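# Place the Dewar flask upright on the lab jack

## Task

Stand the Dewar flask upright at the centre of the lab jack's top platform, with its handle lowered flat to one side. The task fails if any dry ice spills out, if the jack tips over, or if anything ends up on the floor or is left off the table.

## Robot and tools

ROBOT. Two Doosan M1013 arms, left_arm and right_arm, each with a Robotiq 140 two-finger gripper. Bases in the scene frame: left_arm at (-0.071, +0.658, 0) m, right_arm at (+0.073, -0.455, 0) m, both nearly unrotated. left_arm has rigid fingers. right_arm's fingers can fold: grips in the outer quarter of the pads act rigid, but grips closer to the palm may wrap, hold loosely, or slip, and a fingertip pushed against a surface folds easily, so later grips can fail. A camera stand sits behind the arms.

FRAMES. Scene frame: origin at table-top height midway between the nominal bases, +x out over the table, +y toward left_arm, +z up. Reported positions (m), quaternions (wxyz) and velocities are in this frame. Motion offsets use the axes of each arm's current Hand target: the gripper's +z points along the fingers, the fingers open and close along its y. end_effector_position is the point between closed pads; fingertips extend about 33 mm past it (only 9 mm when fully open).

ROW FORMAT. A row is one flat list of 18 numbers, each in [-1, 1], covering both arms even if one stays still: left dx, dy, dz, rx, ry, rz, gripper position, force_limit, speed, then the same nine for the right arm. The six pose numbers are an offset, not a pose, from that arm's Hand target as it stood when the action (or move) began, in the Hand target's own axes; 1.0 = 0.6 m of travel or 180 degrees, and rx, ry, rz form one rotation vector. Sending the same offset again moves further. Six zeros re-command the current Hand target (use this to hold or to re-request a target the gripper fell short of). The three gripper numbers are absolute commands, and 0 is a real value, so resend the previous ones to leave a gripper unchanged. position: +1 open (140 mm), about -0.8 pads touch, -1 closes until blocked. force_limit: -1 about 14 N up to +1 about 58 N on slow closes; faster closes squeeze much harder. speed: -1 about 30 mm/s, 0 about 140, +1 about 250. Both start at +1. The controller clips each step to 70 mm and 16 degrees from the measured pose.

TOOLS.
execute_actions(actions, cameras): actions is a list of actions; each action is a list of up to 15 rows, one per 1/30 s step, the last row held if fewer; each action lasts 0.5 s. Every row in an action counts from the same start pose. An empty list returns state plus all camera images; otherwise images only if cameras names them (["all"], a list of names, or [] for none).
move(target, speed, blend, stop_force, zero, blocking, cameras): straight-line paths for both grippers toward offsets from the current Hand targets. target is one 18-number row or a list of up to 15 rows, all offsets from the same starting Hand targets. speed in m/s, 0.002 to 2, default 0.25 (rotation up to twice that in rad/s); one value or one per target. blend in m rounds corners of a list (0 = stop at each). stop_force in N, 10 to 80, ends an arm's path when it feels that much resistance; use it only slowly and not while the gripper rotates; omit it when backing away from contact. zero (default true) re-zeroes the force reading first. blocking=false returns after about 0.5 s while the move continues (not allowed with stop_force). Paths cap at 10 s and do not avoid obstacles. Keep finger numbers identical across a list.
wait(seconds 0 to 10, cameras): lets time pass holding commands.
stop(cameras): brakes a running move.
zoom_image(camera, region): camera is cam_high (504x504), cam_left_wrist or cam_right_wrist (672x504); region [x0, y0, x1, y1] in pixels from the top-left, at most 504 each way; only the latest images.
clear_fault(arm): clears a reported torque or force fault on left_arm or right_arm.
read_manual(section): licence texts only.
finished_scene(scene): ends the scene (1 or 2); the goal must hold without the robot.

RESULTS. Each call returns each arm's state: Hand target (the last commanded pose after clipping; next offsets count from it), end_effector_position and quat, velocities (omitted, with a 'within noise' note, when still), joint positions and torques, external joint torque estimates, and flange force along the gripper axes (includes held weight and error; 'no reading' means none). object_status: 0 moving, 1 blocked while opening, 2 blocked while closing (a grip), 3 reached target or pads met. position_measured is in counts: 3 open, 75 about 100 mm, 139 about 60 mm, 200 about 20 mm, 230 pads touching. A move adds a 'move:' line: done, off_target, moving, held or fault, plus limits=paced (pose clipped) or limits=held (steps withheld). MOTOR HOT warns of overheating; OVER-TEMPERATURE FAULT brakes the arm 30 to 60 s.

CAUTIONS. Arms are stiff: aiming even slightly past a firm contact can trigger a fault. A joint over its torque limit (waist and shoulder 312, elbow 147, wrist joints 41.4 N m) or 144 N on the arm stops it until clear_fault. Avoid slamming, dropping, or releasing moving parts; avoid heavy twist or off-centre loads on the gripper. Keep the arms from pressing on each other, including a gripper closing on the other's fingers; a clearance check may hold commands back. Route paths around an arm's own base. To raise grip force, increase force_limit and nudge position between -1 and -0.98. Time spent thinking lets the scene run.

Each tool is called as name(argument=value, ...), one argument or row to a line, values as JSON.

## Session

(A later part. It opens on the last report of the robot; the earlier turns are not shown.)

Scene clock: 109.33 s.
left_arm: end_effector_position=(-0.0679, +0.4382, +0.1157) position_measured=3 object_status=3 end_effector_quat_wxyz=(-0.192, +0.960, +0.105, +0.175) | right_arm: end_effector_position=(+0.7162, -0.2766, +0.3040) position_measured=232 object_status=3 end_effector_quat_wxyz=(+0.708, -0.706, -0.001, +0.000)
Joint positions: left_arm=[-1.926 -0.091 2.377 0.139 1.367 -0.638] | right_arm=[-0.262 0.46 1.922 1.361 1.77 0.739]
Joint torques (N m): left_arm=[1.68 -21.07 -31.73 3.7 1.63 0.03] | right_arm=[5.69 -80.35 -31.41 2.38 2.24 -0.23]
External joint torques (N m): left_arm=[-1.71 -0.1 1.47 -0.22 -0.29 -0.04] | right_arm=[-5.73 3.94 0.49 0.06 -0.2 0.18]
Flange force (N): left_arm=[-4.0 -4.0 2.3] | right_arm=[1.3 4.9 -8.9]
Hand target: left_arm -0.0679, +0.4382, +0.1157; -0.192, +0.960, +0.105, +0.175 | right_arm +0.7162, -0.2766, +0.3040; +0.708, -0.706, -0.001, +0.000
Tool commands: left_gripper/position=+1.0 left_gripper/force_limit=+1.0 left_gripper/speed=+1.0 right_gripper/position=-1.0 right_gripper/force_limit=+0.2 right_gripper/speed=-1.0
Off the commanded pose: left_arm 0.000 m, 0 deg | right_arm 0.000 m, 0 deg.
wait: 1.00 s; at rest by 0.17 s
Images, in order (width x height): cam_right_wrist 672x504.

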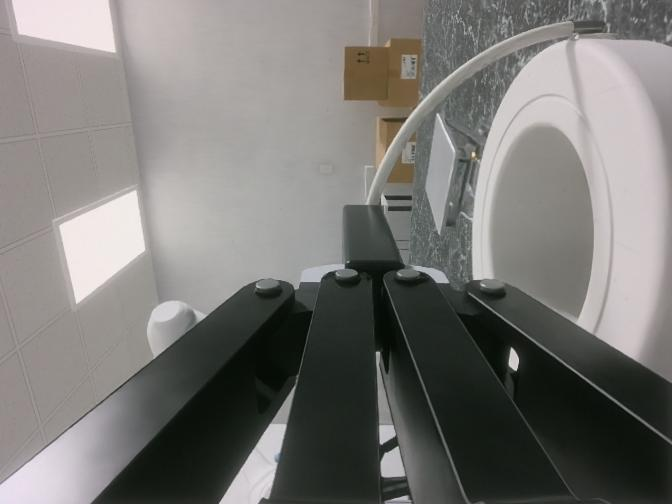

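move(
  target=[0,0,0,0,0,0,1,1,1,0,0,0,0,0,0,-0.64,-1,-1],
  speed=0.04,
  cameras=["cam_right_wrist","cam_high"],
)

zoom_image(
  camera="cam_right_wrist",
  region=[236, 60, 486, 310],
)

zoom_image(
  camera="cam_high",
  region=[60, 260, 210, 410],
)

Scene clock: 111.30 s.
left_arm: end_effector_position=(-0.0679, +0.4382, +0.1157) position_measured=3 object_status=3 end_effector_quat_wxyz=(-0.192, +0.960, +0.105, +0.175) | right_arm: end_effector_position=(+0.7162, -0.2766, +0.3040) position_measured=210 object_status=0 end_effector_quat_wxyz=(+0.708, -0.706, -0.001, +0.000)
Joint positions: left_arm=[-1.926 -0.091 2.377 0.139 1.367 -0.638] | right_arm=[-0.262 0.46 1.922 1.361 1.77 0.739]
Joint torques (N m): left_arm=[1.95 -21.16 -31.62 3.73 1.61 0.02] | right_arm=[5.38 -80.25 -31.58 2.33 2.25 -0.25]
External joint torques (N m): left_arm=[-2.02 -0.04 1.14 -0.23 -0.29 -0.04] | right_arm=[-5.21 3.28 0.32 0.12 -0.21 0.2]
Flange force (N): left_arm=[-4.8 -4.1 1.6] | right_arm=[1.2 3.9 -8.0]
Hand target: left_arm -0.0679, +0.4382, +0.1157; -0.192, +0.960, +0.105, +0.175 | right_arm +0.7162, -0.2766, +0.3040; +0.708, -0.706, -0.001, +0.000
Off the commanded pose: left_arm 0.000 m, 0 deg | right_arm 0.000 m, 0 deg.
move: done
Images, in order (width x height): cam_high 504x504, cam_right_wrist 672x504.

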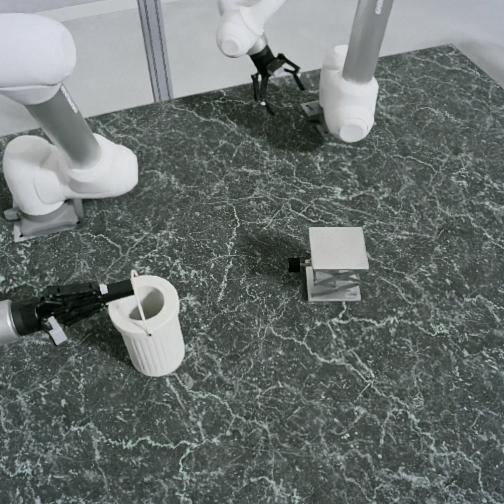

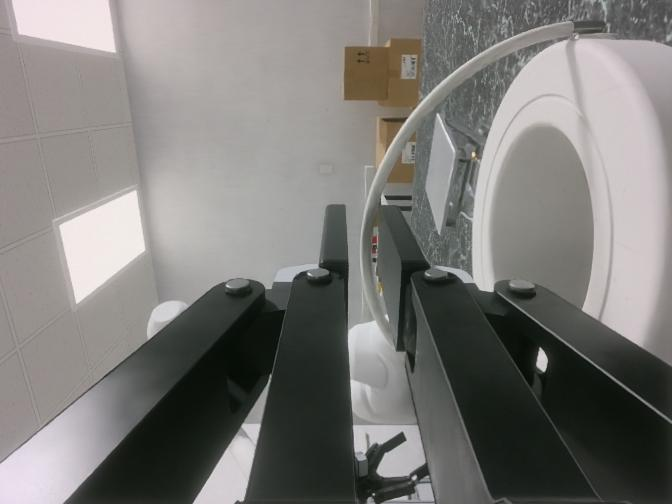

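Scaled by 2.016 from the camera's 672x504 image, which has a finer 960x720 frame.

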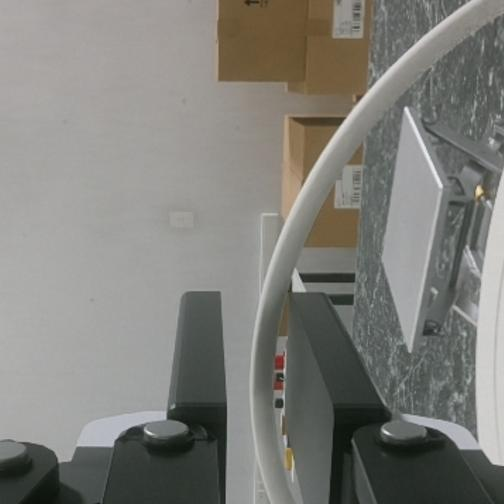

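Scaled by 3.360 from the camera's 504x504 image, which has a finer 720x720 frame.

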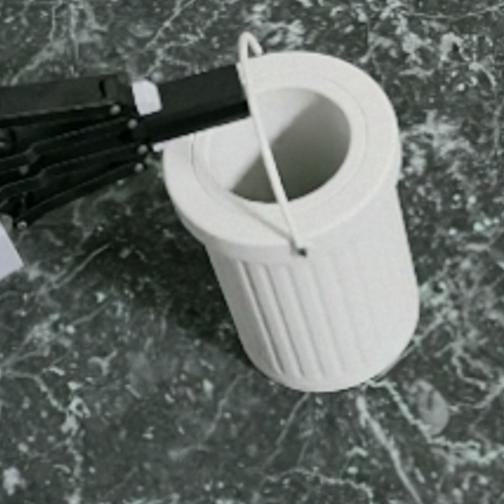

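move(
  target=[0,0,0,0,0,0,1,1,1,0,0,0.02,0,0,0,-0.64,-1,-1],
  speed=0.03,
  cameras=["cam_right_wrist","cam_high"],
)

zoom_image(
  camera="cam_right_wrist",
  region=[236, 60, 486, 310],
)

zoom_image(
  camera="cam_high",
  region=[60, 260, 210, 410],
)

Scene clock: 113.07 s.
left_arm: end_effector_position=(-0.0679, +0.4382, +0.1157) position_measured=3 object_status=3 end_effector_quat_wxyz=(-0.192, +0.960, +0.105, +0.175) | right_arm: end_effector_position=(+0.7162, -0.2646, +0.3040) position_measured=210 object_status=3 end_effector_quat_wxyz=(+0.708, -0.706, -0.001, +0.000)
Joint positions: left_arm=[-1.926 -0.091 2.377 0.139 1.367 -0.638] | right_arm=[-0.245 0.456 1.927 1.374 1.757 0.739]
Joint torques (N m): left_arm=[1.98 -20.96 -31.63 3.72 1.64 -0.02] | right_arm=[5.84 -80.74 -31.81 2.56 2.31 -0.3]
External joint torques (N m): left_arm=[-1.95 -0.16 1.27 -0.24 -0.31 0] | right_arm=[-5.92 3.92 0.52 -0.12 -0.27 0.25]
Flange force (N): left_arm=[-4.4 -4.3 1.8] | right_arm=[1.3 4.8 -9.3]
Hand target: left_arm -0.0679, +0.4382, +0.1157; -0.192, +0.960, +0.105, +0.175 | right_arm +0.7162, -0.2646, +0.3040; +0.708, -0.706, -0.001, +0.000
Off the commanded pose: left_arm 0.000 m, 0 deg | right_arm 0.000 m, 0 deg.
move: done
Images, in order (width x height): cam_high 504x504, cam_right_wrist 672x504.

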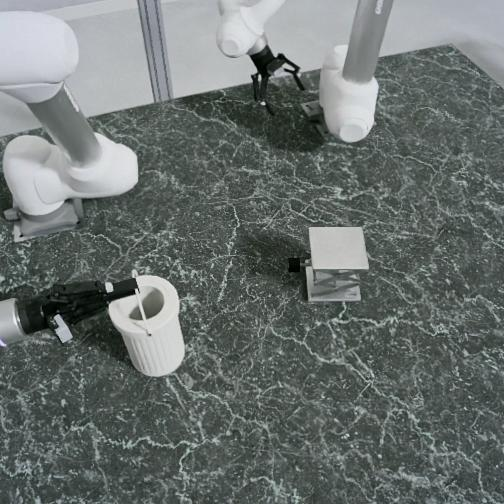

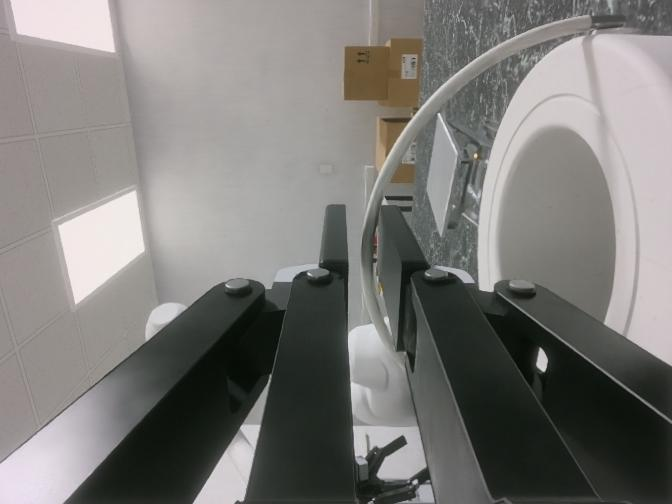

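Scaled by 2.016 from the camera's 672x504 image, which has a finer 960x720 frame.

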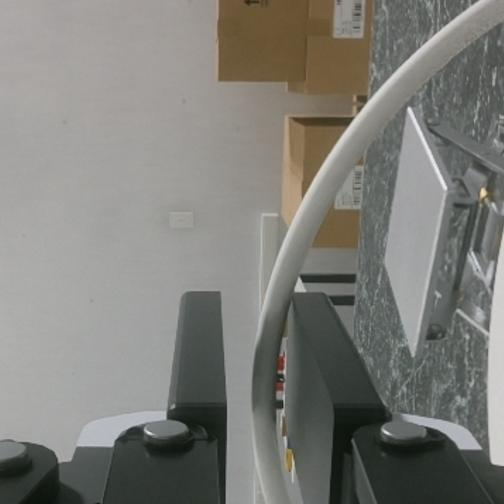

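Scaled by 3.360 from the camera's 504x504 image, which has a finer 720x720 frame.

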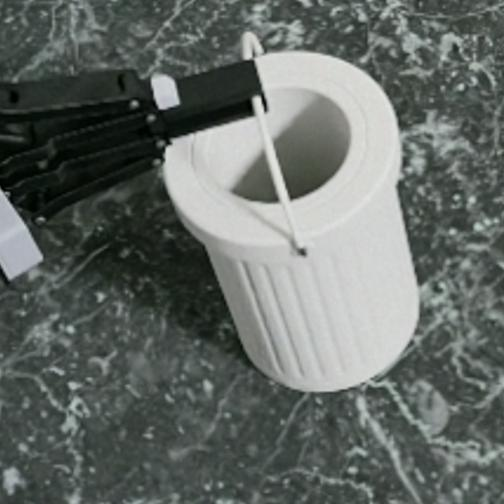

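move(
  target=[
    [0,0,0,0,0,0,1,1,1,0,0,0.0033,0,0,0,-0.64,-1,-1],
    [0,0,0,0,0,0,1,1,1,0,0,0.0033,0,0,0,-1,0.2,-1],
  ],
  speed=0.03,
)

wait(
  seconds=1.0,
  cameras=["cam_right_wrist","cam_high"],
)

zoom_image(
  camera="cam_right_wrist",
  region=[296, 150, 436, 290],
)

zoom_image(
  camera="cam_high",
  region=[60, 260, 210, 410],
)

Scene clock: 115.23 s.
left_arm: end_effector_position=(-0.0679, +0.4382, +0.1157) position_measured=3 object_status=3 end_effector_quat_wxyz=(-0.192, +0.960, +0.105, +0.175) | right_arm: end_effector_position=(+0.7162, -0.2626, +0.3040) position_measured=225 object_status=0 end_effector_quat_wxyz=(+0.708, -0.706, -0.001, +0.000)
Joint positions: left_arm=[-1.926 -0.091 2.377 0.139 1.367 -0.638] | right_arm=[-0.242 0.456 1.928 1.376 1.755 0.739]
Joint torques (N m): left_arm=[1.6 -21.24 -31.6 3.7 1.63 -0.05] | right_arm=[5.36 -82.84 -33.57 3.54 2.76 -1.07]
External joint torques (N m): left_arm=[-1.62 0.1 1.25 -0.22 -0.29 0.04] | right_arm=[-5.14 6.57 2.65 -1.16 -0.73 1.02]
Flange force (N): left_arm=[-3.9 -3.2 2.1] | right_arm=[0.7 8.3 -8.5]
Hand target: left_arm -0.0679, +0.4382, +0.1157; -0.192, +0.960, +0.105, +0.175 | right_arm +0.7162, -0.2626, +0.3040; +0.708, -0.706, -0.001, +0.000
Off the commanded pose: left_arm 0.000 m, 0 deg | right_arm 0.000 m, 0 deg.
move: done

Scene clock: 116.23 s.
left_arm: end_effector_position=(-0.0679, +0.4382, +0.1157) position_measured=3 object_status=3 end_effector_quat_wxyz=(-0.192, +0.960, +0.105, +0.175) | right_arm: end_effector_position=(+0.7162, -0.2626, +0.3040) position_measured=225 object_status=2 end_effector_quat_wxyz=(+0.708, -0.706, -0.001, +0.000)
Joint positions: left_arm=[-1.926 -0.091 2.377 0.139 1.367 -0.638] | right_arm=[-0.242 0.456 1.928 1.376 1.755 0.739]
Joint torques (N m): left_arm=[1.78 -21.21 -31.69 3.7 1.63 -0.03] | right_arm=[5.66 -82.69 -33.67 3.68 2.78 -1.03]
External joint torques (N m): left_arm=[-1.81 0.14 1.27 -0.21 -0.3 0.01] | right_arm=[-5.62 5.88 2.41 -1.26 -0.74 0.98]
Flange force (N): left_arm=[-4.4 -3.5 2.0] | right_arm=[0.1 7.4 -9.3]
Hand target: left_arm -0.0679, +0.4382, +0.1157; -0.192, +0.960, +0.105, +0.175 | right_arm +0.7162, -0.2626, +0.3040; +0.708, -0.706, -0.001, +0.000
Tool commands: left_gripper/position=+1.0 left_gripper/force_limit=+1.0 left_gripper/speed=+1.0 right_gripper/position=-1.0 right_gripper/force_limit=+0.2 right_gripper/speed=-1.0
Off the commanded pose: left_arm 0.000 m, 0 deg | right_arm 0.000 m, 0 deg.
wait: 1.00 s; at rest by 0.17 s
Images, in order (width x height): cam_high 504x504, cam_right_wrist 672x504.

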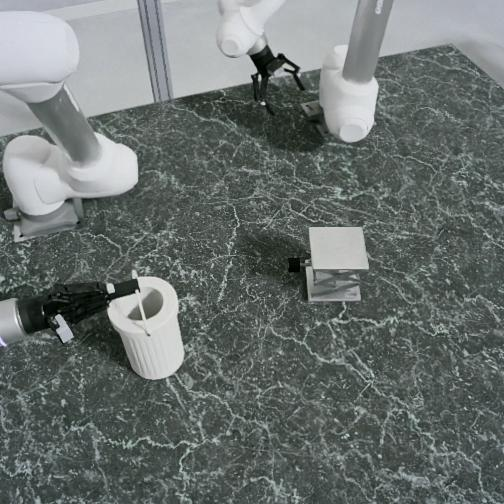

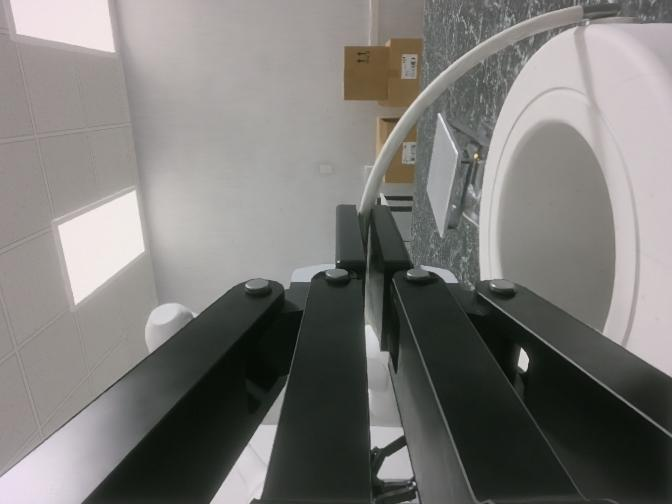

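Scaled by 3.600 from the camera's 672x504 image, which has a finer 960x720 frame.

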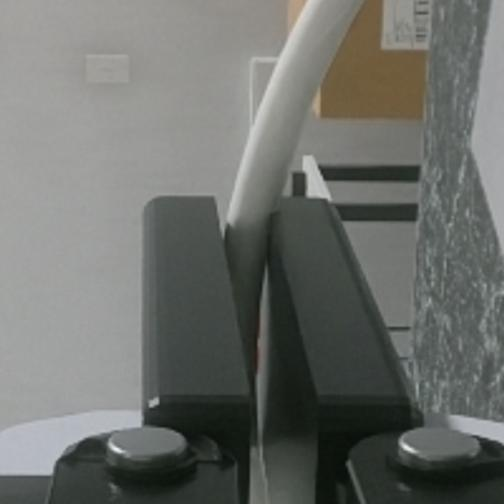

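Scaled by 3.360 from the camera's 504x504 image, which has a finer 720x720 frame.

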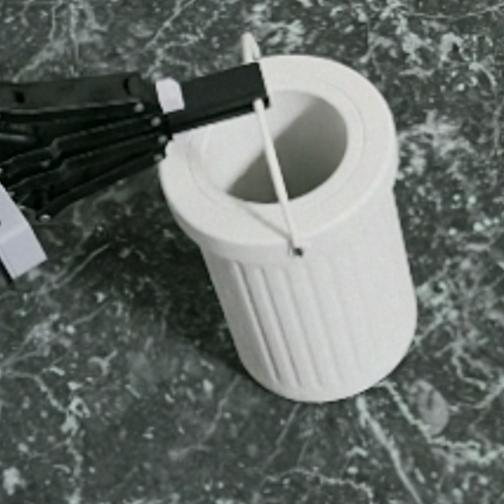

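move(
  target=[
    [0,0,0,0,0,0,1,1,1,0,0,0,0,0,0,-0.64,-1,-1],
    [0,0,0,0,0,0,1,1,1,-0.0067,0,0,0,0,0,-0.64,-1,-1],
  ],
  speed=0.03,
  cameras=["cam_right_wrist","cam_high"],
)

zoom_image(
  camera="cam_right_wrist",
  region=[236, 60, 486, 310],
)

zoom_image(
  camera="cam_high",
  region=[60, 260, 210, 410],
)

Scene clock: 118.40 s.
left_arm: end_effector_position=(-0.0679, +0.4382, +0.1157) position_measured=3 object_status=3 end_effector_quat_wxyz=(-0.192, +0.960, +0.105, +0.175) | right_arm: end_effector_position=(+0.7122, -0.2626, +0.3040) position_measured=210 object_status=3 end_effector_quat_wxyz=(+0.708, -0.706, -0.001, +0.000)
Joint positions: left_arm=[-1.926 -0.091 2.377 0.139 1.367 -0.638] | right_arm=[-0.243 0.451 1.936 1.374 1.756 0.736]
Joint torques (N m): left_arm=[2 -20.96 -31.64 3.72 1.61 -0.03] | right_arm=[6.24 -81.27 -30.82 2.37 3.03 -0.27]
External joint torques (N m): left_arm=[-2.09 -0.02 1.26 -0.23 -0.28 0.02] | right_arm=[-6.38 5.35 -0.14 0.04 -0.99 0.22]
Flange force (N): left_arm=[-4.9 -4.2 1.8] | right_arm=[4.2 6.6 -9.8]
Hand target: left_arm -0.0679, +0.4382, +0.1157; -0.192, +0.960, +0.105, +0.175 | right_arm +0.7122, -0.2626, +0.3040; +0.708, -0.706, -0.001, +0.000
Off the commanded pose: left_arm 0.000 m, 0 deg | right_arm 0.000 m, 0 deg.
move: done
Images, in order (width x height): cam_high 504x504, cam_right_wrist 672x504.

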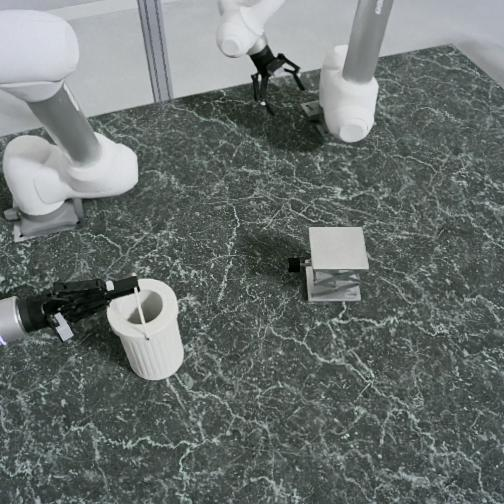

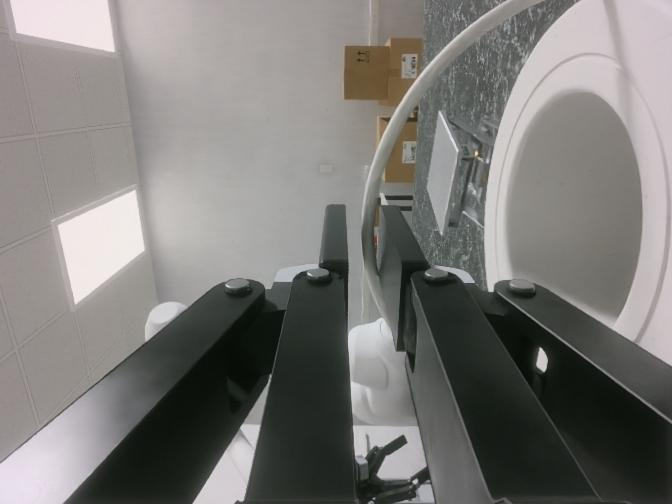

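Scaled by 2.016 from the camera's 672x504 image, which has a finer 960x720 frame.

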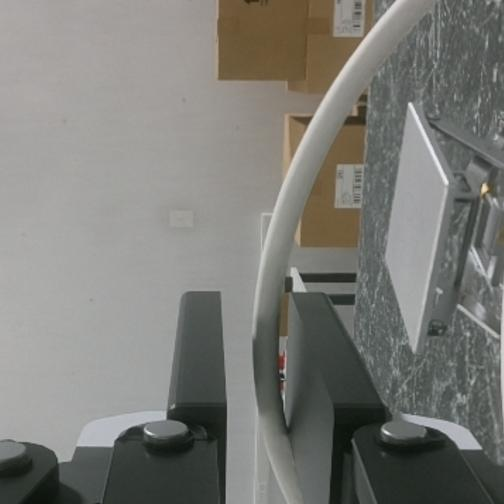

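Scaled by 3.360 from the camera's 504x504 image, which has a finer 720x720 frame.

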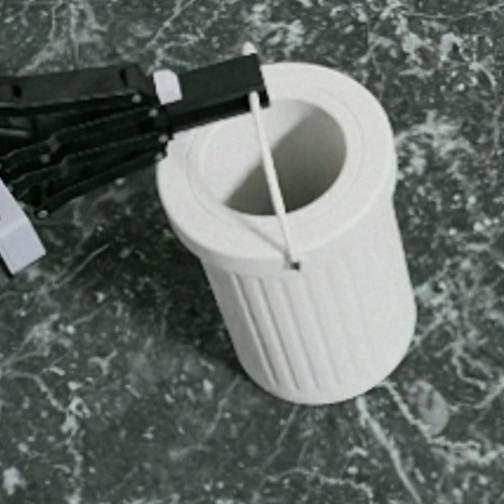

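move(
  target=[0,0,0,0,0,0,1,1,1,0.0095,0,0,0,0,0,-0.64,-1,-1],
  speed=0.03,
  cameras=["cam_right_wrist","cam_high"],
)

zoom_image(
  camera="cam_right_wrist",
  region=[286, 110, 436, 310],
)

zoom_image(
  camera="cam_high",
  region=[60, 260, 210, 410],
)

Scene clock: 120.57 s.
left_arm: end_effector_position=(-0.0679, +0.4382, +0.1157) position_measured=3 object_status=3 end_effector_quat_wxyz=(-0.192, +0.960, +0.105, +0.175) | right_arm: end_effector_position=(+0.7178, -0.2626, +0.3040) position_measured=210 object_status=3 end_effector_quat_wxyz=(+0.708, -0.706, -0.001, +0.000)
Joint positions: left_arm=[-1.926 -0.091 2.377 0.139 1.367 -0.638] | right_arm=[-0.241 0.458 1.925 1.377 1.755 0.741]
Joint torques (N m): left_arm=[1.79 -21.19 -31.73 3.67 1.63 -0.01] | right_arm=[5.42 -80.47 -31.12 2.35 2.28 -0.26]
External joint torques (N m): left_arm=[-1.83 0.21 1.35 -0.18 -0.3 -0.01] | right_arm=[-5.54 4.06 -0.03 0.07 -0.25 0.22]
Flange force (N): left_arm=[-4.5 -3.4 2.2] | right_arm=[2.8 4.7 -8.8]
Hand target: left_arm -0.0679, +0.4382, +0.1157; -0.192, +0.960, +0.105, +0.175 | right_arm +0.7179, -0.2626, +0.3040; +0.708, -0.706, -0.001, +0.000
Off the commanded pose: left_arm 0.000 m, 0 deg | right_arm 0.000 m, 0 deg.
move: done
Images, in order (width x height): cam_high 504x504, cam_right_wrist 672x504.

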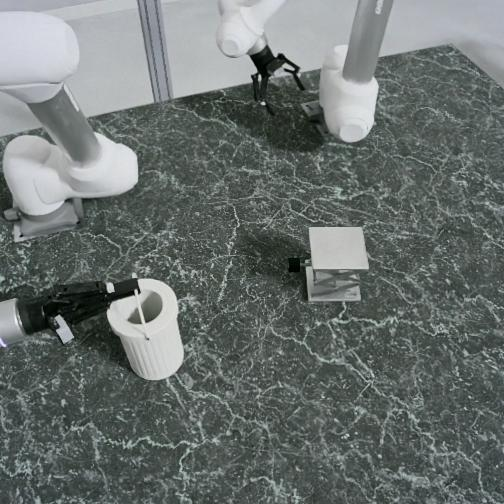

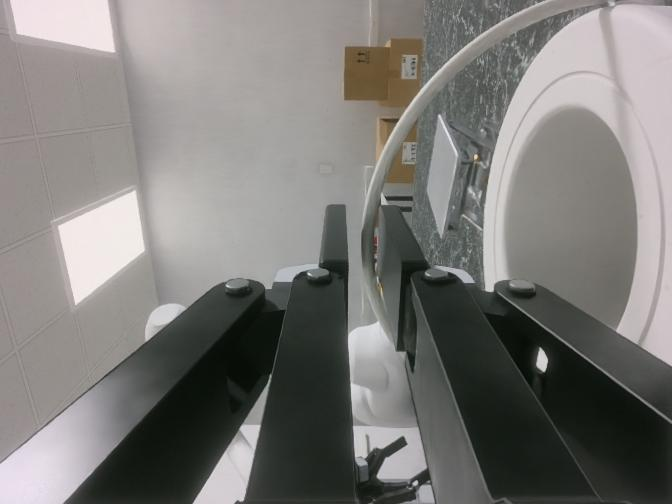

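Scaled by 2.520 from the camera's 672x504 image, which has a finer 960x720 frame.

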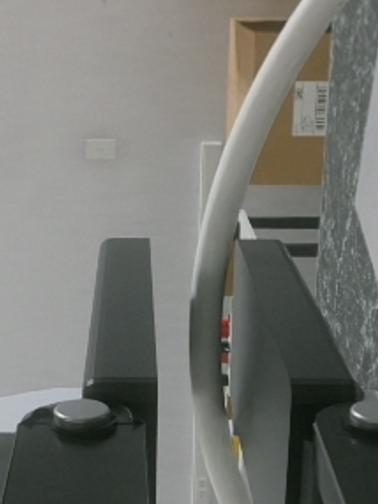

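Scaled by 3.360 from the camera's 504x504 image, which has a finer 720x720 frame.

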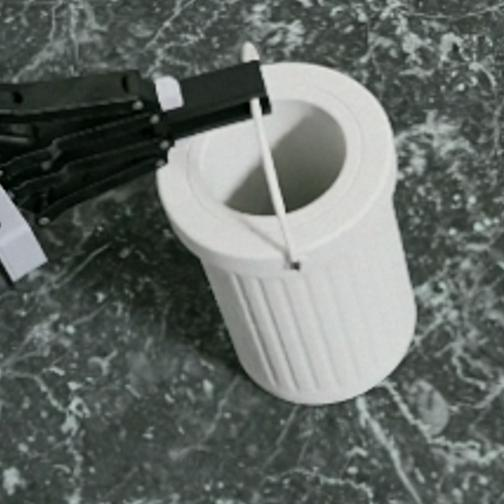

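zoom_image(
  camera="cam_right_wrist",
  region=[462, 0, 672, 360],
)

zoom_image(
  camera="cam_right_wrist",
  region=[330, 60, 480, 210],
)

zoom_image(
  camera="cam_right_wrist",
  region=[320, 200, 470, 350],
)

Scaled by 1.400 from the camera's 672x504 image, which has a finer 960x720 frame.

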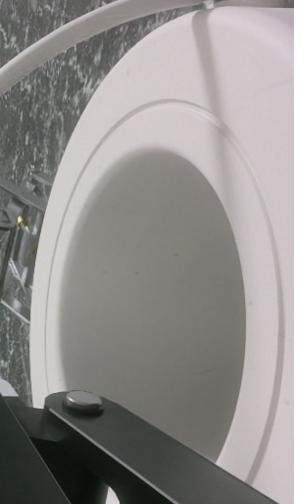

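Scaled by 3.360 from the camera's 672x504 image, which has a finer 960x720 frame.

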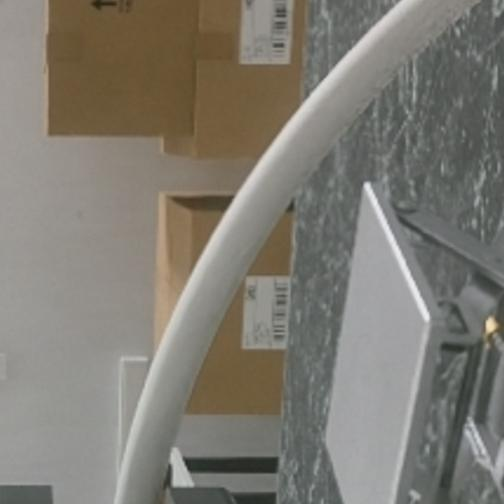

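Scaled by 3.360 from the camera's 672x504 image, which has a finer 960x720 frame.

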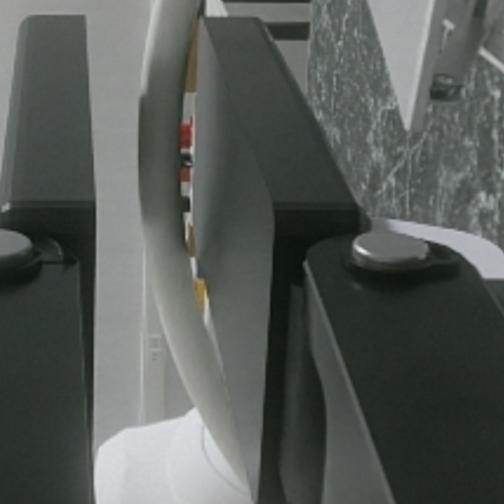

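move(
  target=[
    [0,0,0,0,0,0,1,1,1,0.0015,0,0.002,0,0,0,-0.70,-1,-1],
    [0,0,0,0,0,0,1,1,1,0.0015,-0.01,0.002,0,0,0,-0.70,-1,-1],
  ],
  speed=0.02,
  cameras=["cam_right_wrist","cam_high"],
)

zoom_image(
  camera="cam_right_wrist",
  region=[286, 110, 436, 310],
)

zoom_image(
  camera="cam_high",
  region=[60, 260, 210, 410],
)

Scene clock: 128.77 s.
left_arm: end_effector_position=(-0.0679, +0.4382, +0.1157) position_measured=3 object_status=3 end_effector_quat_wxyz=(-0.192, +0.960, +0.105, +0.175) | right_arm: end_effector_position=(+0.7188, -0.2614, +0.3100) position_measured=217 object_status=3 end_effector_quat_wxyz=(+0.708, -0.706, -0.001, +0.000)
Joint positions: left_arm=[-1.926 -0.091 2.377 0.139 1.367 -0.638] | right_arm=[-0.239 0.451 1.921 1.38 1.756 0.752]
Joint torques (N m): left_arm=[1.67 -21.23 -31.65 3.75 1.62 0.02] | right_arm=[5.77 -86.04 -34.4 4.4 4.56 -0.15]
External joint torques (N m): left_arm=[-1.63 0.22 1.38 -0.27 -0.29 -0.03] | right_arm=[-5.92 9.95 3.18 -1.98 -2.55 0.1]
Flange force (N): left_arm=[-4.3 -3.2 2.3] | right_arm=[2.5 15.0 -9.3]
Hand target: left_arm -0.0679, +0.4382, +0.1157; -0.192, +0.960, +0.105, +0.175 | right_arm +0.7188, -0.2614, +0.3100; +0.708, -0.706, -0.001, +0.000
Off the commanded pose: left_arm 0.000 m, 0 deg | right_arm 0.000 m, 0 deg.
move: done
Images, in order (width x height): cam_high 504x504, cam_right_wrist 672x504.

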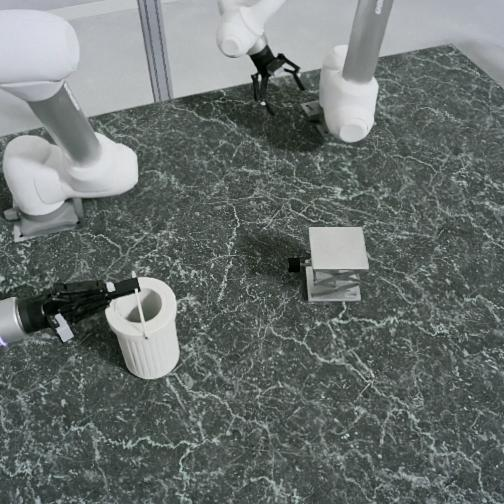

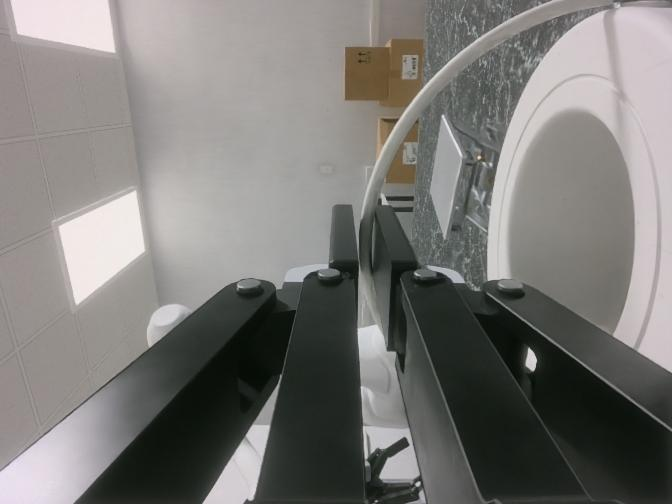

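Scaled by 2.520 from the camera's 672x504 image, which has a finer 960x720 frame.

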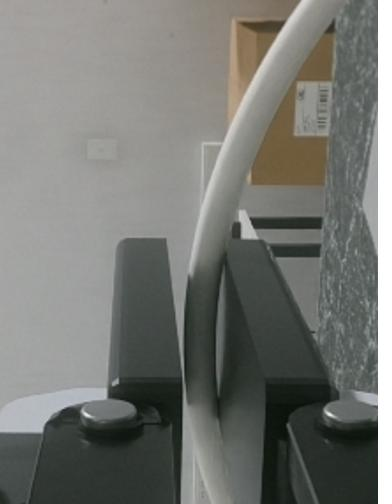

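Scaled by 3.360 from the camera's 504x504 image, which has a finer 720x720 frame.

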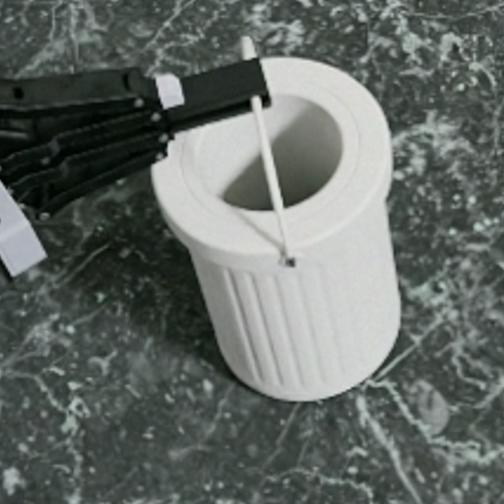

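move(
  target=[0,0,0,0,0,0,1,1,1,0,-0.0167,0,0,0,0,-0.70,-1,-1],
  speed=0.02,
  cameras=["cam_right_wrist","cam_high"],
)

zoom_image(
  camera="cam_right_wrist",
  region=[286, 110, 436, 310],
)

zoom_image(
  camera="cam_high",
  region=[60, 260, 210, 410],
)

Scene clock: 131.07 s.
left_arm: end_effector_position=(-0.0679, +0.4382, +0.1157) position_measured=3 object_status=3 end_effector_quat_wxyz=(-0.192, +0.960, +0.105, +0.175) | right_arm: end_effector_position=(+0.7188, -0.2614, +0.3200) position_measured=217 object_status=3 end_effector_quat_wxyz=(+0.708, -0.706, -0.001, +0.000)
Joint positions: left_arm=[-1.926 -0.091 2.377 0.139 1.367 -0.638] | right_arm=[-0.239 0.439 1.916 1.384 1.759 0.769]
Joint torques (N m): left_arm=[1.87 -21.13 -31.73 3.7 1.63 0] | right_arm=[5.69 -85.2 -34.93 4.51 4.47 -0.1]
External joint torques (N m): left_arm=[-1.99 0.32 1.29 -0.21 -0.31 -0.01] | right_arm=[-5.93 10.21 3.41 -2.05 -2.49 0.05]
Flange force (N): left_arm=[-5.1 -3.4 2.1] | right_arm=[2.5 15.4 -9.4]
Hand target: left_arm -0.0679, +0.4382, +0.1157; -0.192, +0.960, +0.105, +0.175 | right_arm +0.7188, -0.2614, +0.3200; +0.708, -0.706, -0.001, +0.000
Off the commanded pose: left_arm 0.000 m, 0 deg | right_arm 0.000 m, 0 deg.
move: done
Images, in order (width x height): cam_high 504x504, cam_right_wrist 672x504.

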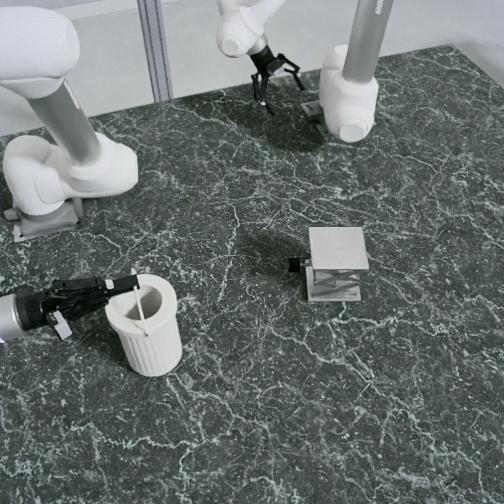

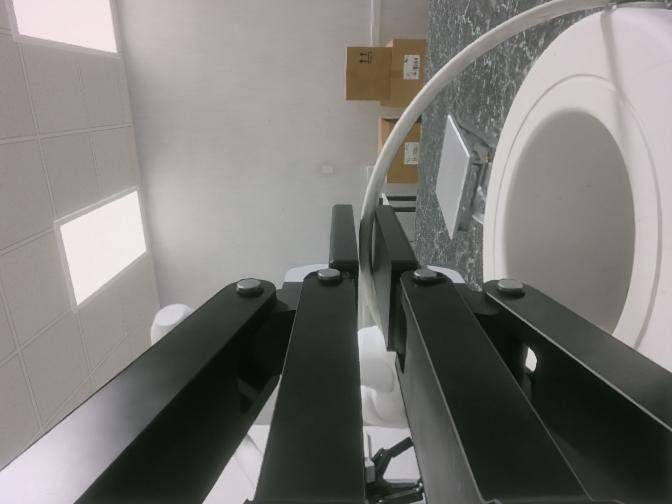

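Scaled by 2.520 from the camera's 672x504 image, which has a finer 960x720 frame.

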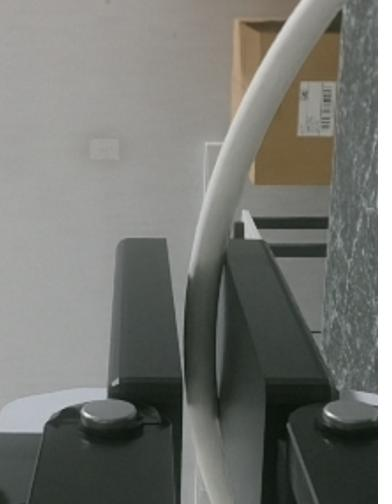

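Scaled by 3.360 from the camera's 504x504 image, which has a finer 720x720 frame.

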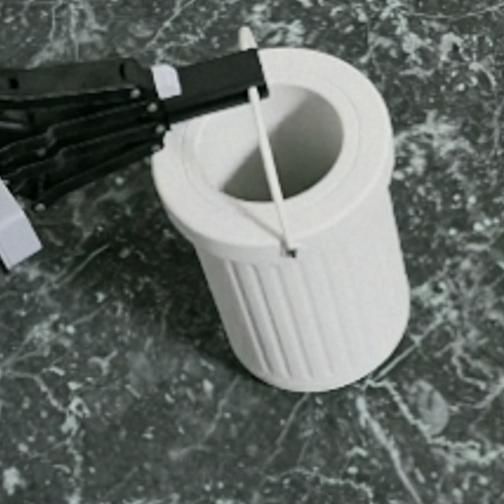

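move(
  target=[0,0,0,0,0,0,1,1,1,0,0,0,0,0,0,-1,0,-1],
  speed=0.02,
)

wait(
  seconds=1.0,
  cameras=["cam_right_wrist","cam_high"],
)

zoom_image(
  camera="cam_right_wrist",
  region=[286, 110, 436, 310],
)

zoom_image(
  camera="cam_high",
  region=[60, 260, 210, 410],
)

Scene clock: 132.10 s.
left_arm: end_effector_position=(-0.0679, +0.4382, +0.1157) position_measured=3 object_status=3 end_effector_quat_wxyz=(-0.192, +0.960, +0.105, +0.175) | right_arm: end_effector_position=(+0.7188, -0.2614, +0.3200) position_measured=225 object_status=0 end_effector_quat_wxyz=(+0.708, -0.706, -0.001, +0.000)
Joint positions: left_arm=[-1.926 -0.091 2.377 0.139 1.367 -0.638] | right_arm=[-0.239 0.439 1.916 1.384 1.759 0.769]
Joint torques (N m): left_arm=[1.71 -21.24 -31.67 3.68 1.6 -0.01] | right_arm=[5.59 -84.63 -35.09 4.71 4.39 -0.32]
External joint torques (N m): left_arm=[-1.83 0.41 1.24 -0.19 -0.27 -0.01] | right_arm=[-5.4 8.5 3.06 -2.25 -2.4 0.27]
Flange force (N): left_arm=[-4.8 -3.0 2.1] | right_arm=[1.4 12.8 -8.6]
Hand target: left_arm -0.0679, +0.4382, +0.1157; -0.192, +0.960, +0.105, +0.175 | right_arm +0.7188, -0.2614, +0.3200; +0.708, -0.706, -0.001, +0.000
Off the commanded pose: left_arm 0.000 m, 0 deg | right_arm 0.000 m, 0 deg.
move: done

Scene clock: 133.10 s.
left_arm: end_effector_position=(-0.0679, +0.4382, +0.1157) position_measured=3 object_status=3 end_effector_quat_wxyz=(-0.192, +0.960, +0.105, +0.175) | right_arm: end_effector_position=(+0.7188, -0.2614, +0.3200) position_measured=225 object_status=2 end_effector_quat_wxyz=(+0.708, -0.706, -0.001, +0.000)
Joint positions: left_arm=[-1.926 -0.091 2.377 0.139 1.367 -0.638] | right_arm=[-0.239 0.439 1.916 1.384 1.759 0.769]
Joint torques (N m): left_arm=[1.73 -21.27 -31.64 3.71 1.62 -0.03] | right_arm=[5.21 -85.08 -34.8 4.51 4.43 -0.2]
External joint torques (N m): left_arm=[-1.65 0.19 1.4 -0.24 -0.29 0.01] | right_arm=[-5.32 9.52 2.95 -2.04 -2.45 0.15]
Flange force (N): left_arm=[-4.1 -3.3 2.3] | right_arm=[2.9 14.2 -8.5]
Hand target: left_arm -0.0679, +0.4382, +0.1157; -0.192, +0.960, +0.105, +0.175 | right_arm +0.7188, -0.2614, +0.3200; +0.708, -0.706, -0.001, +0.000
Tool commands: left_gripper/position=+1.0 left_gripper/force_limit=+1.0 left_gripper/speed=+1.0 right_gripper/position=-1.0 right_gripper/force_limit=+0.0 right_gripper/speed=-1.0
Off the commanded pose: left_arm 0.000 m, 0 deg | right_arm 0.000 m, 0 deg.
wait: 1.00 s; at rest by 0.17 s
Images, in order (width x height): cam_high 504x504, cam_right_wrist 672x504.

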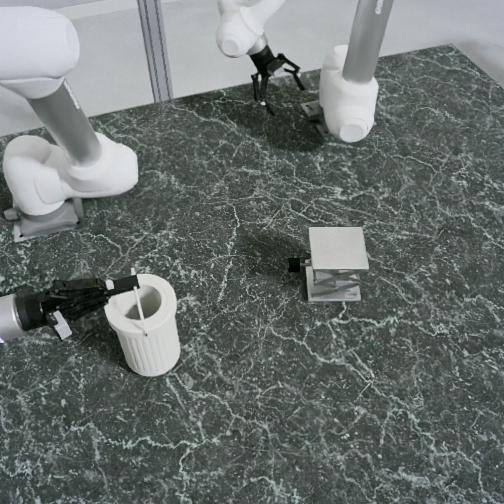

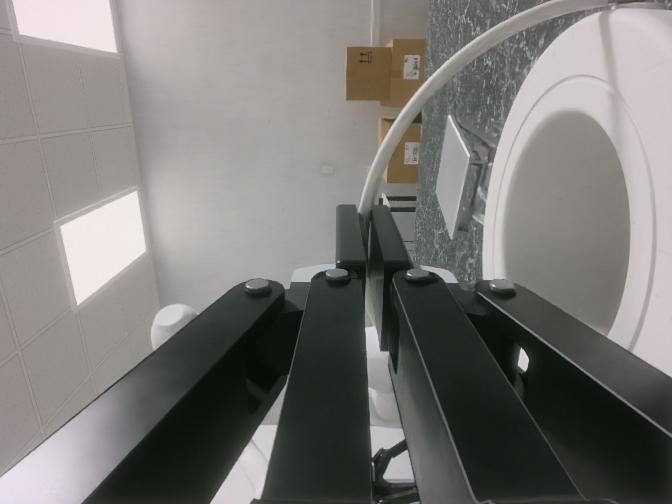

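Scaled by 2.520 from the camera's 672x504 image, which has a finer 960x720 frame.

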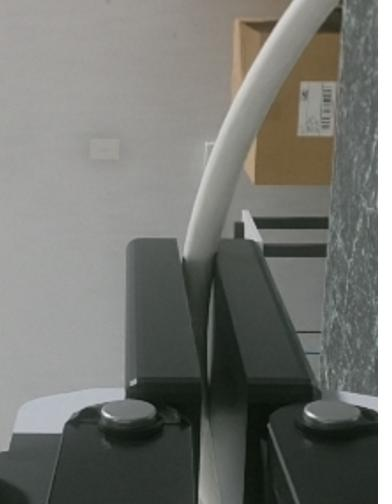

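Scaled by 3.360 from the camera's 504x504 image, which has a finer 720x720 frame.

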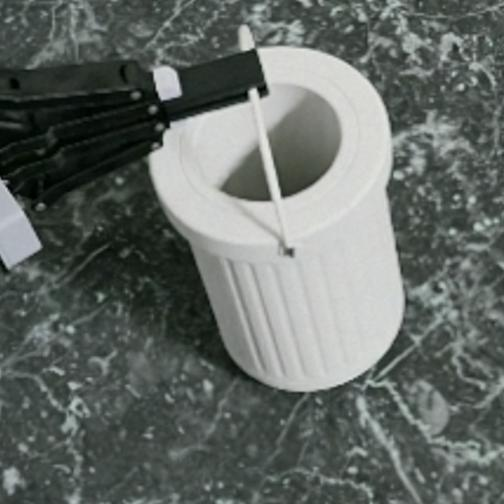

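move(
  target=[
    [0,0,0,0,0,0,1,1,1,0,-0.3,0,0,0,0,-1,0,-1],
    [0,0,0,0,0,0,1,1,1,-0.09,-0.3,0.6,0,0,0,-1,0,-1],
  ],
  speed=[0.07,0.1],
  blend=[0.05,0],
  cameras=["cam_right_wrist","cam_high"],
)

zoom_image(
  camera="cam_high",
  region=[160, 110, 400, 350],
)

Scene clock: 141.30 s.
left_arm: end_effector_position=(-0.0679, +0.4382, +0.1157) position_measured=3 object_status=3 end_effector_quat_wxyz=(-0.192, +0.960, +0.105, +0.175) | right_arm: end_effector_position=(+0.6643, +0.0980, +0.5009) position_measured=225 object_status=2 end_effector_quat_wxyz=(+0.708, -0.706, -0.001, +0.000)
Joint positions: left_arm=[-1.926 -0.091 2.377 0.139 1.367 -0.638] | right_arm=[0.327 0.218 1.832 1.716 1.305 1.071]
Joint torques (N m): left_arm=[1.59 -21.25 -31.73 3.69 1.64 0.03] | right_arm=[4.81 -72.42 -45.52 4.43 2.91 -0.26]
External joint torques (N m): left_arm=[-1.52 0.14 1.49 -0.22 -0.31 -0.05] | right_arm=[-4.73 10.14 5.74 -2.66 -1.59 0.22]
Flange force (N): left_arm=[-3.9 -3.3 2.5] | right_arm=[6.6 11.7 -5.5]
Hand target: left_arm -0.0679, +0.4382, +0.1157; -0.192, +0.960, +0.105, +0.175 | right_arm +0.6643, +0.0981, +0.5009; +0.708, -0.706, -0.001, +0.000
Off the commanded pose: left_arm 0.000 m, 0 deg | right_arm 0.000 m, 0 deg.
move: done
Images, in order (width x height): cam_high 504x504, cam_right_wrist 672x504.

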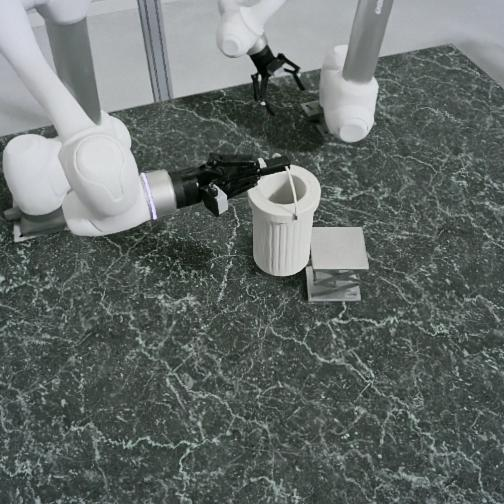

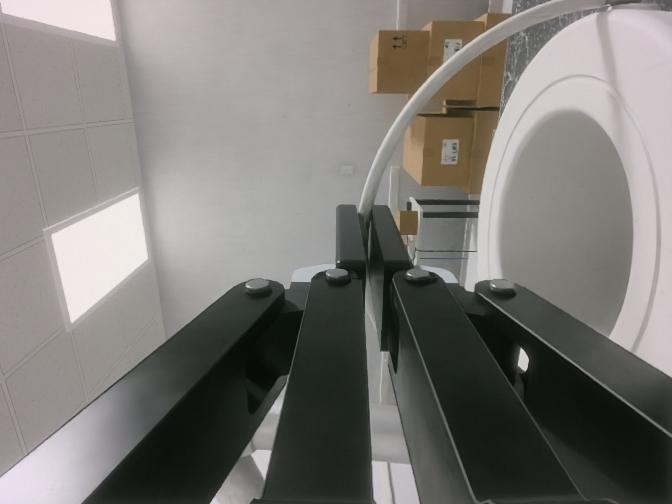

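Scaled by 2.100 from the camera's 504x504 image, which has a finer 720x720 frame.

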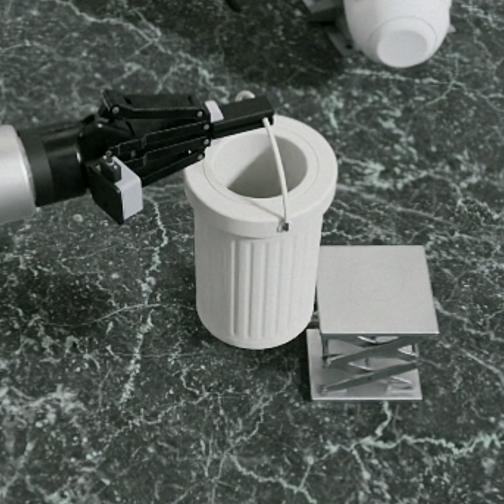

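move(
  target=[0,0,0,0,0,0,1,1,1,-0.0272,0.025,0.2833,0,0,0,-1,0,-1],
  speed=0.08,
  cameras=["cam_right_wrist","cam_high"],
)

zoom_image(
  camera="cam_high",
  region=[270, 120, 430, 320],
)

zoom_image(
  camera="cam_high",
  region=[290, 210, 390, 310],
)

Scene clock: 146.80 s.
left_arm: end_effector_position=(-0.0679, +0.4382, +0.1157) position_measured=3 object_status=3 end_effector_quat_wxyz=(-0.192, +0.960, +0.105, +0.175) | right_arm: end_effector_position=(+0.6478, +0.2680, +0.4863) position_measured=225 object_status=2 end_effector_quat_wxyz=(+0.708, -0.706, -0.001, +0.000) end_effector_velocity=(+0.000, +0.002, +0.003) end_effector_angular_velocity=(+0.003, -0.004, +0.002)
Joint positions: left_arm=[-1.926 -0.091 2.377 0.139 1.367 -0.638] | right_arm=[0.572 0.323 1.722 1.844 1.091 1.029]
Joint velocities: left_arm=[within noise] | right_arm=[0.002 0 -0.005 0.001 0 0]
Joint torques (N m): left_arm=[1.59 -21.23 -31.64 3.71 1.66 0.02] | right_arm=[5.32 -85.34 -46.85 3.34 3.09 -0.19]
External joint torques (N m): left_arm=[-1.72 0.25 1.25 -0.22 -0.33 -0.04] | right_arm=[-5.81 12.08 6.45 -2.25 -1.68 0.14]
Flange force (N): left_arm=[-4.5 -3.1 2.2] | right_arm=[8.8 12.3 -4.0]
Hand target: left_arm -0.0679, +0.4382, +0.1157; -0.192, +0.960, +0.105, +0.175 | right_arm +0.6478, +0.2681, +0.4863; +0.708, -0.706, -0.001, +0.000
Off the commanded pose: left_arm 0.000 m, 0 deg | right_arm 0.000 m, 0 deg.
move: done
Images, in order (width x height): cam_high 504x504, cam_right_wrist 672x504.

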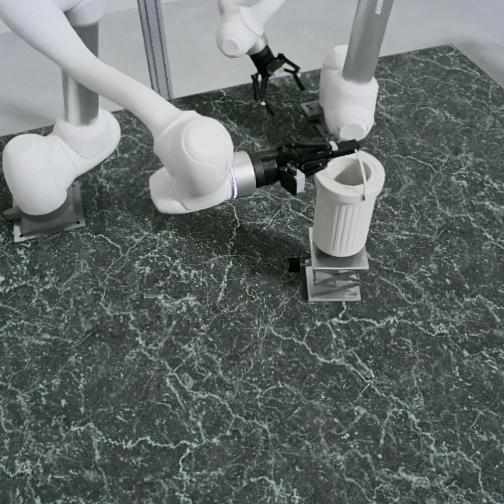

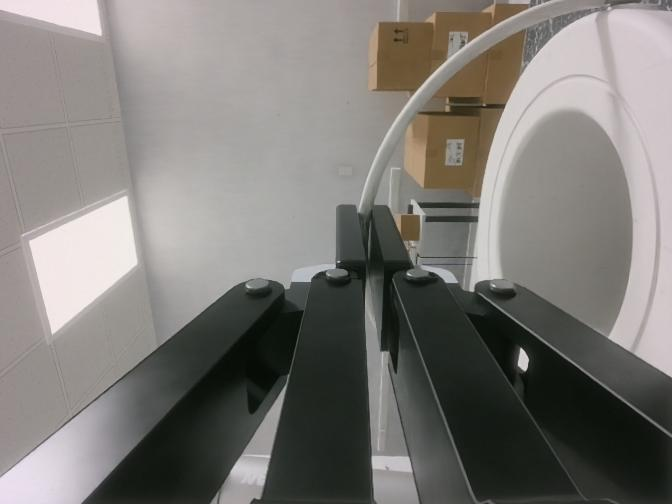

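Scaled by 2.520 from the camera's 504x504 image, which has a finer 720x720 frame.

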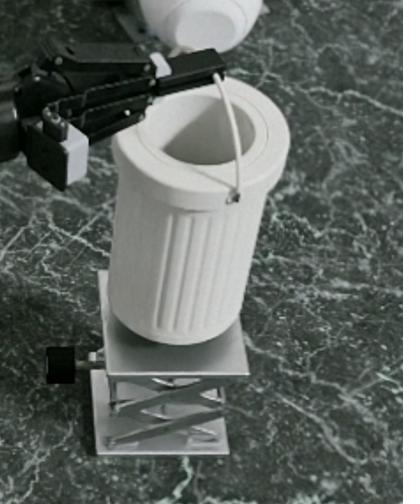

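Scaled by 5.040 from the camera's 504x504 image, which has a finer 720x720 frame.

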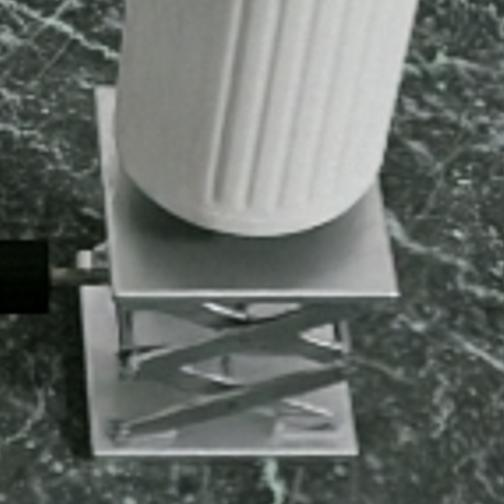

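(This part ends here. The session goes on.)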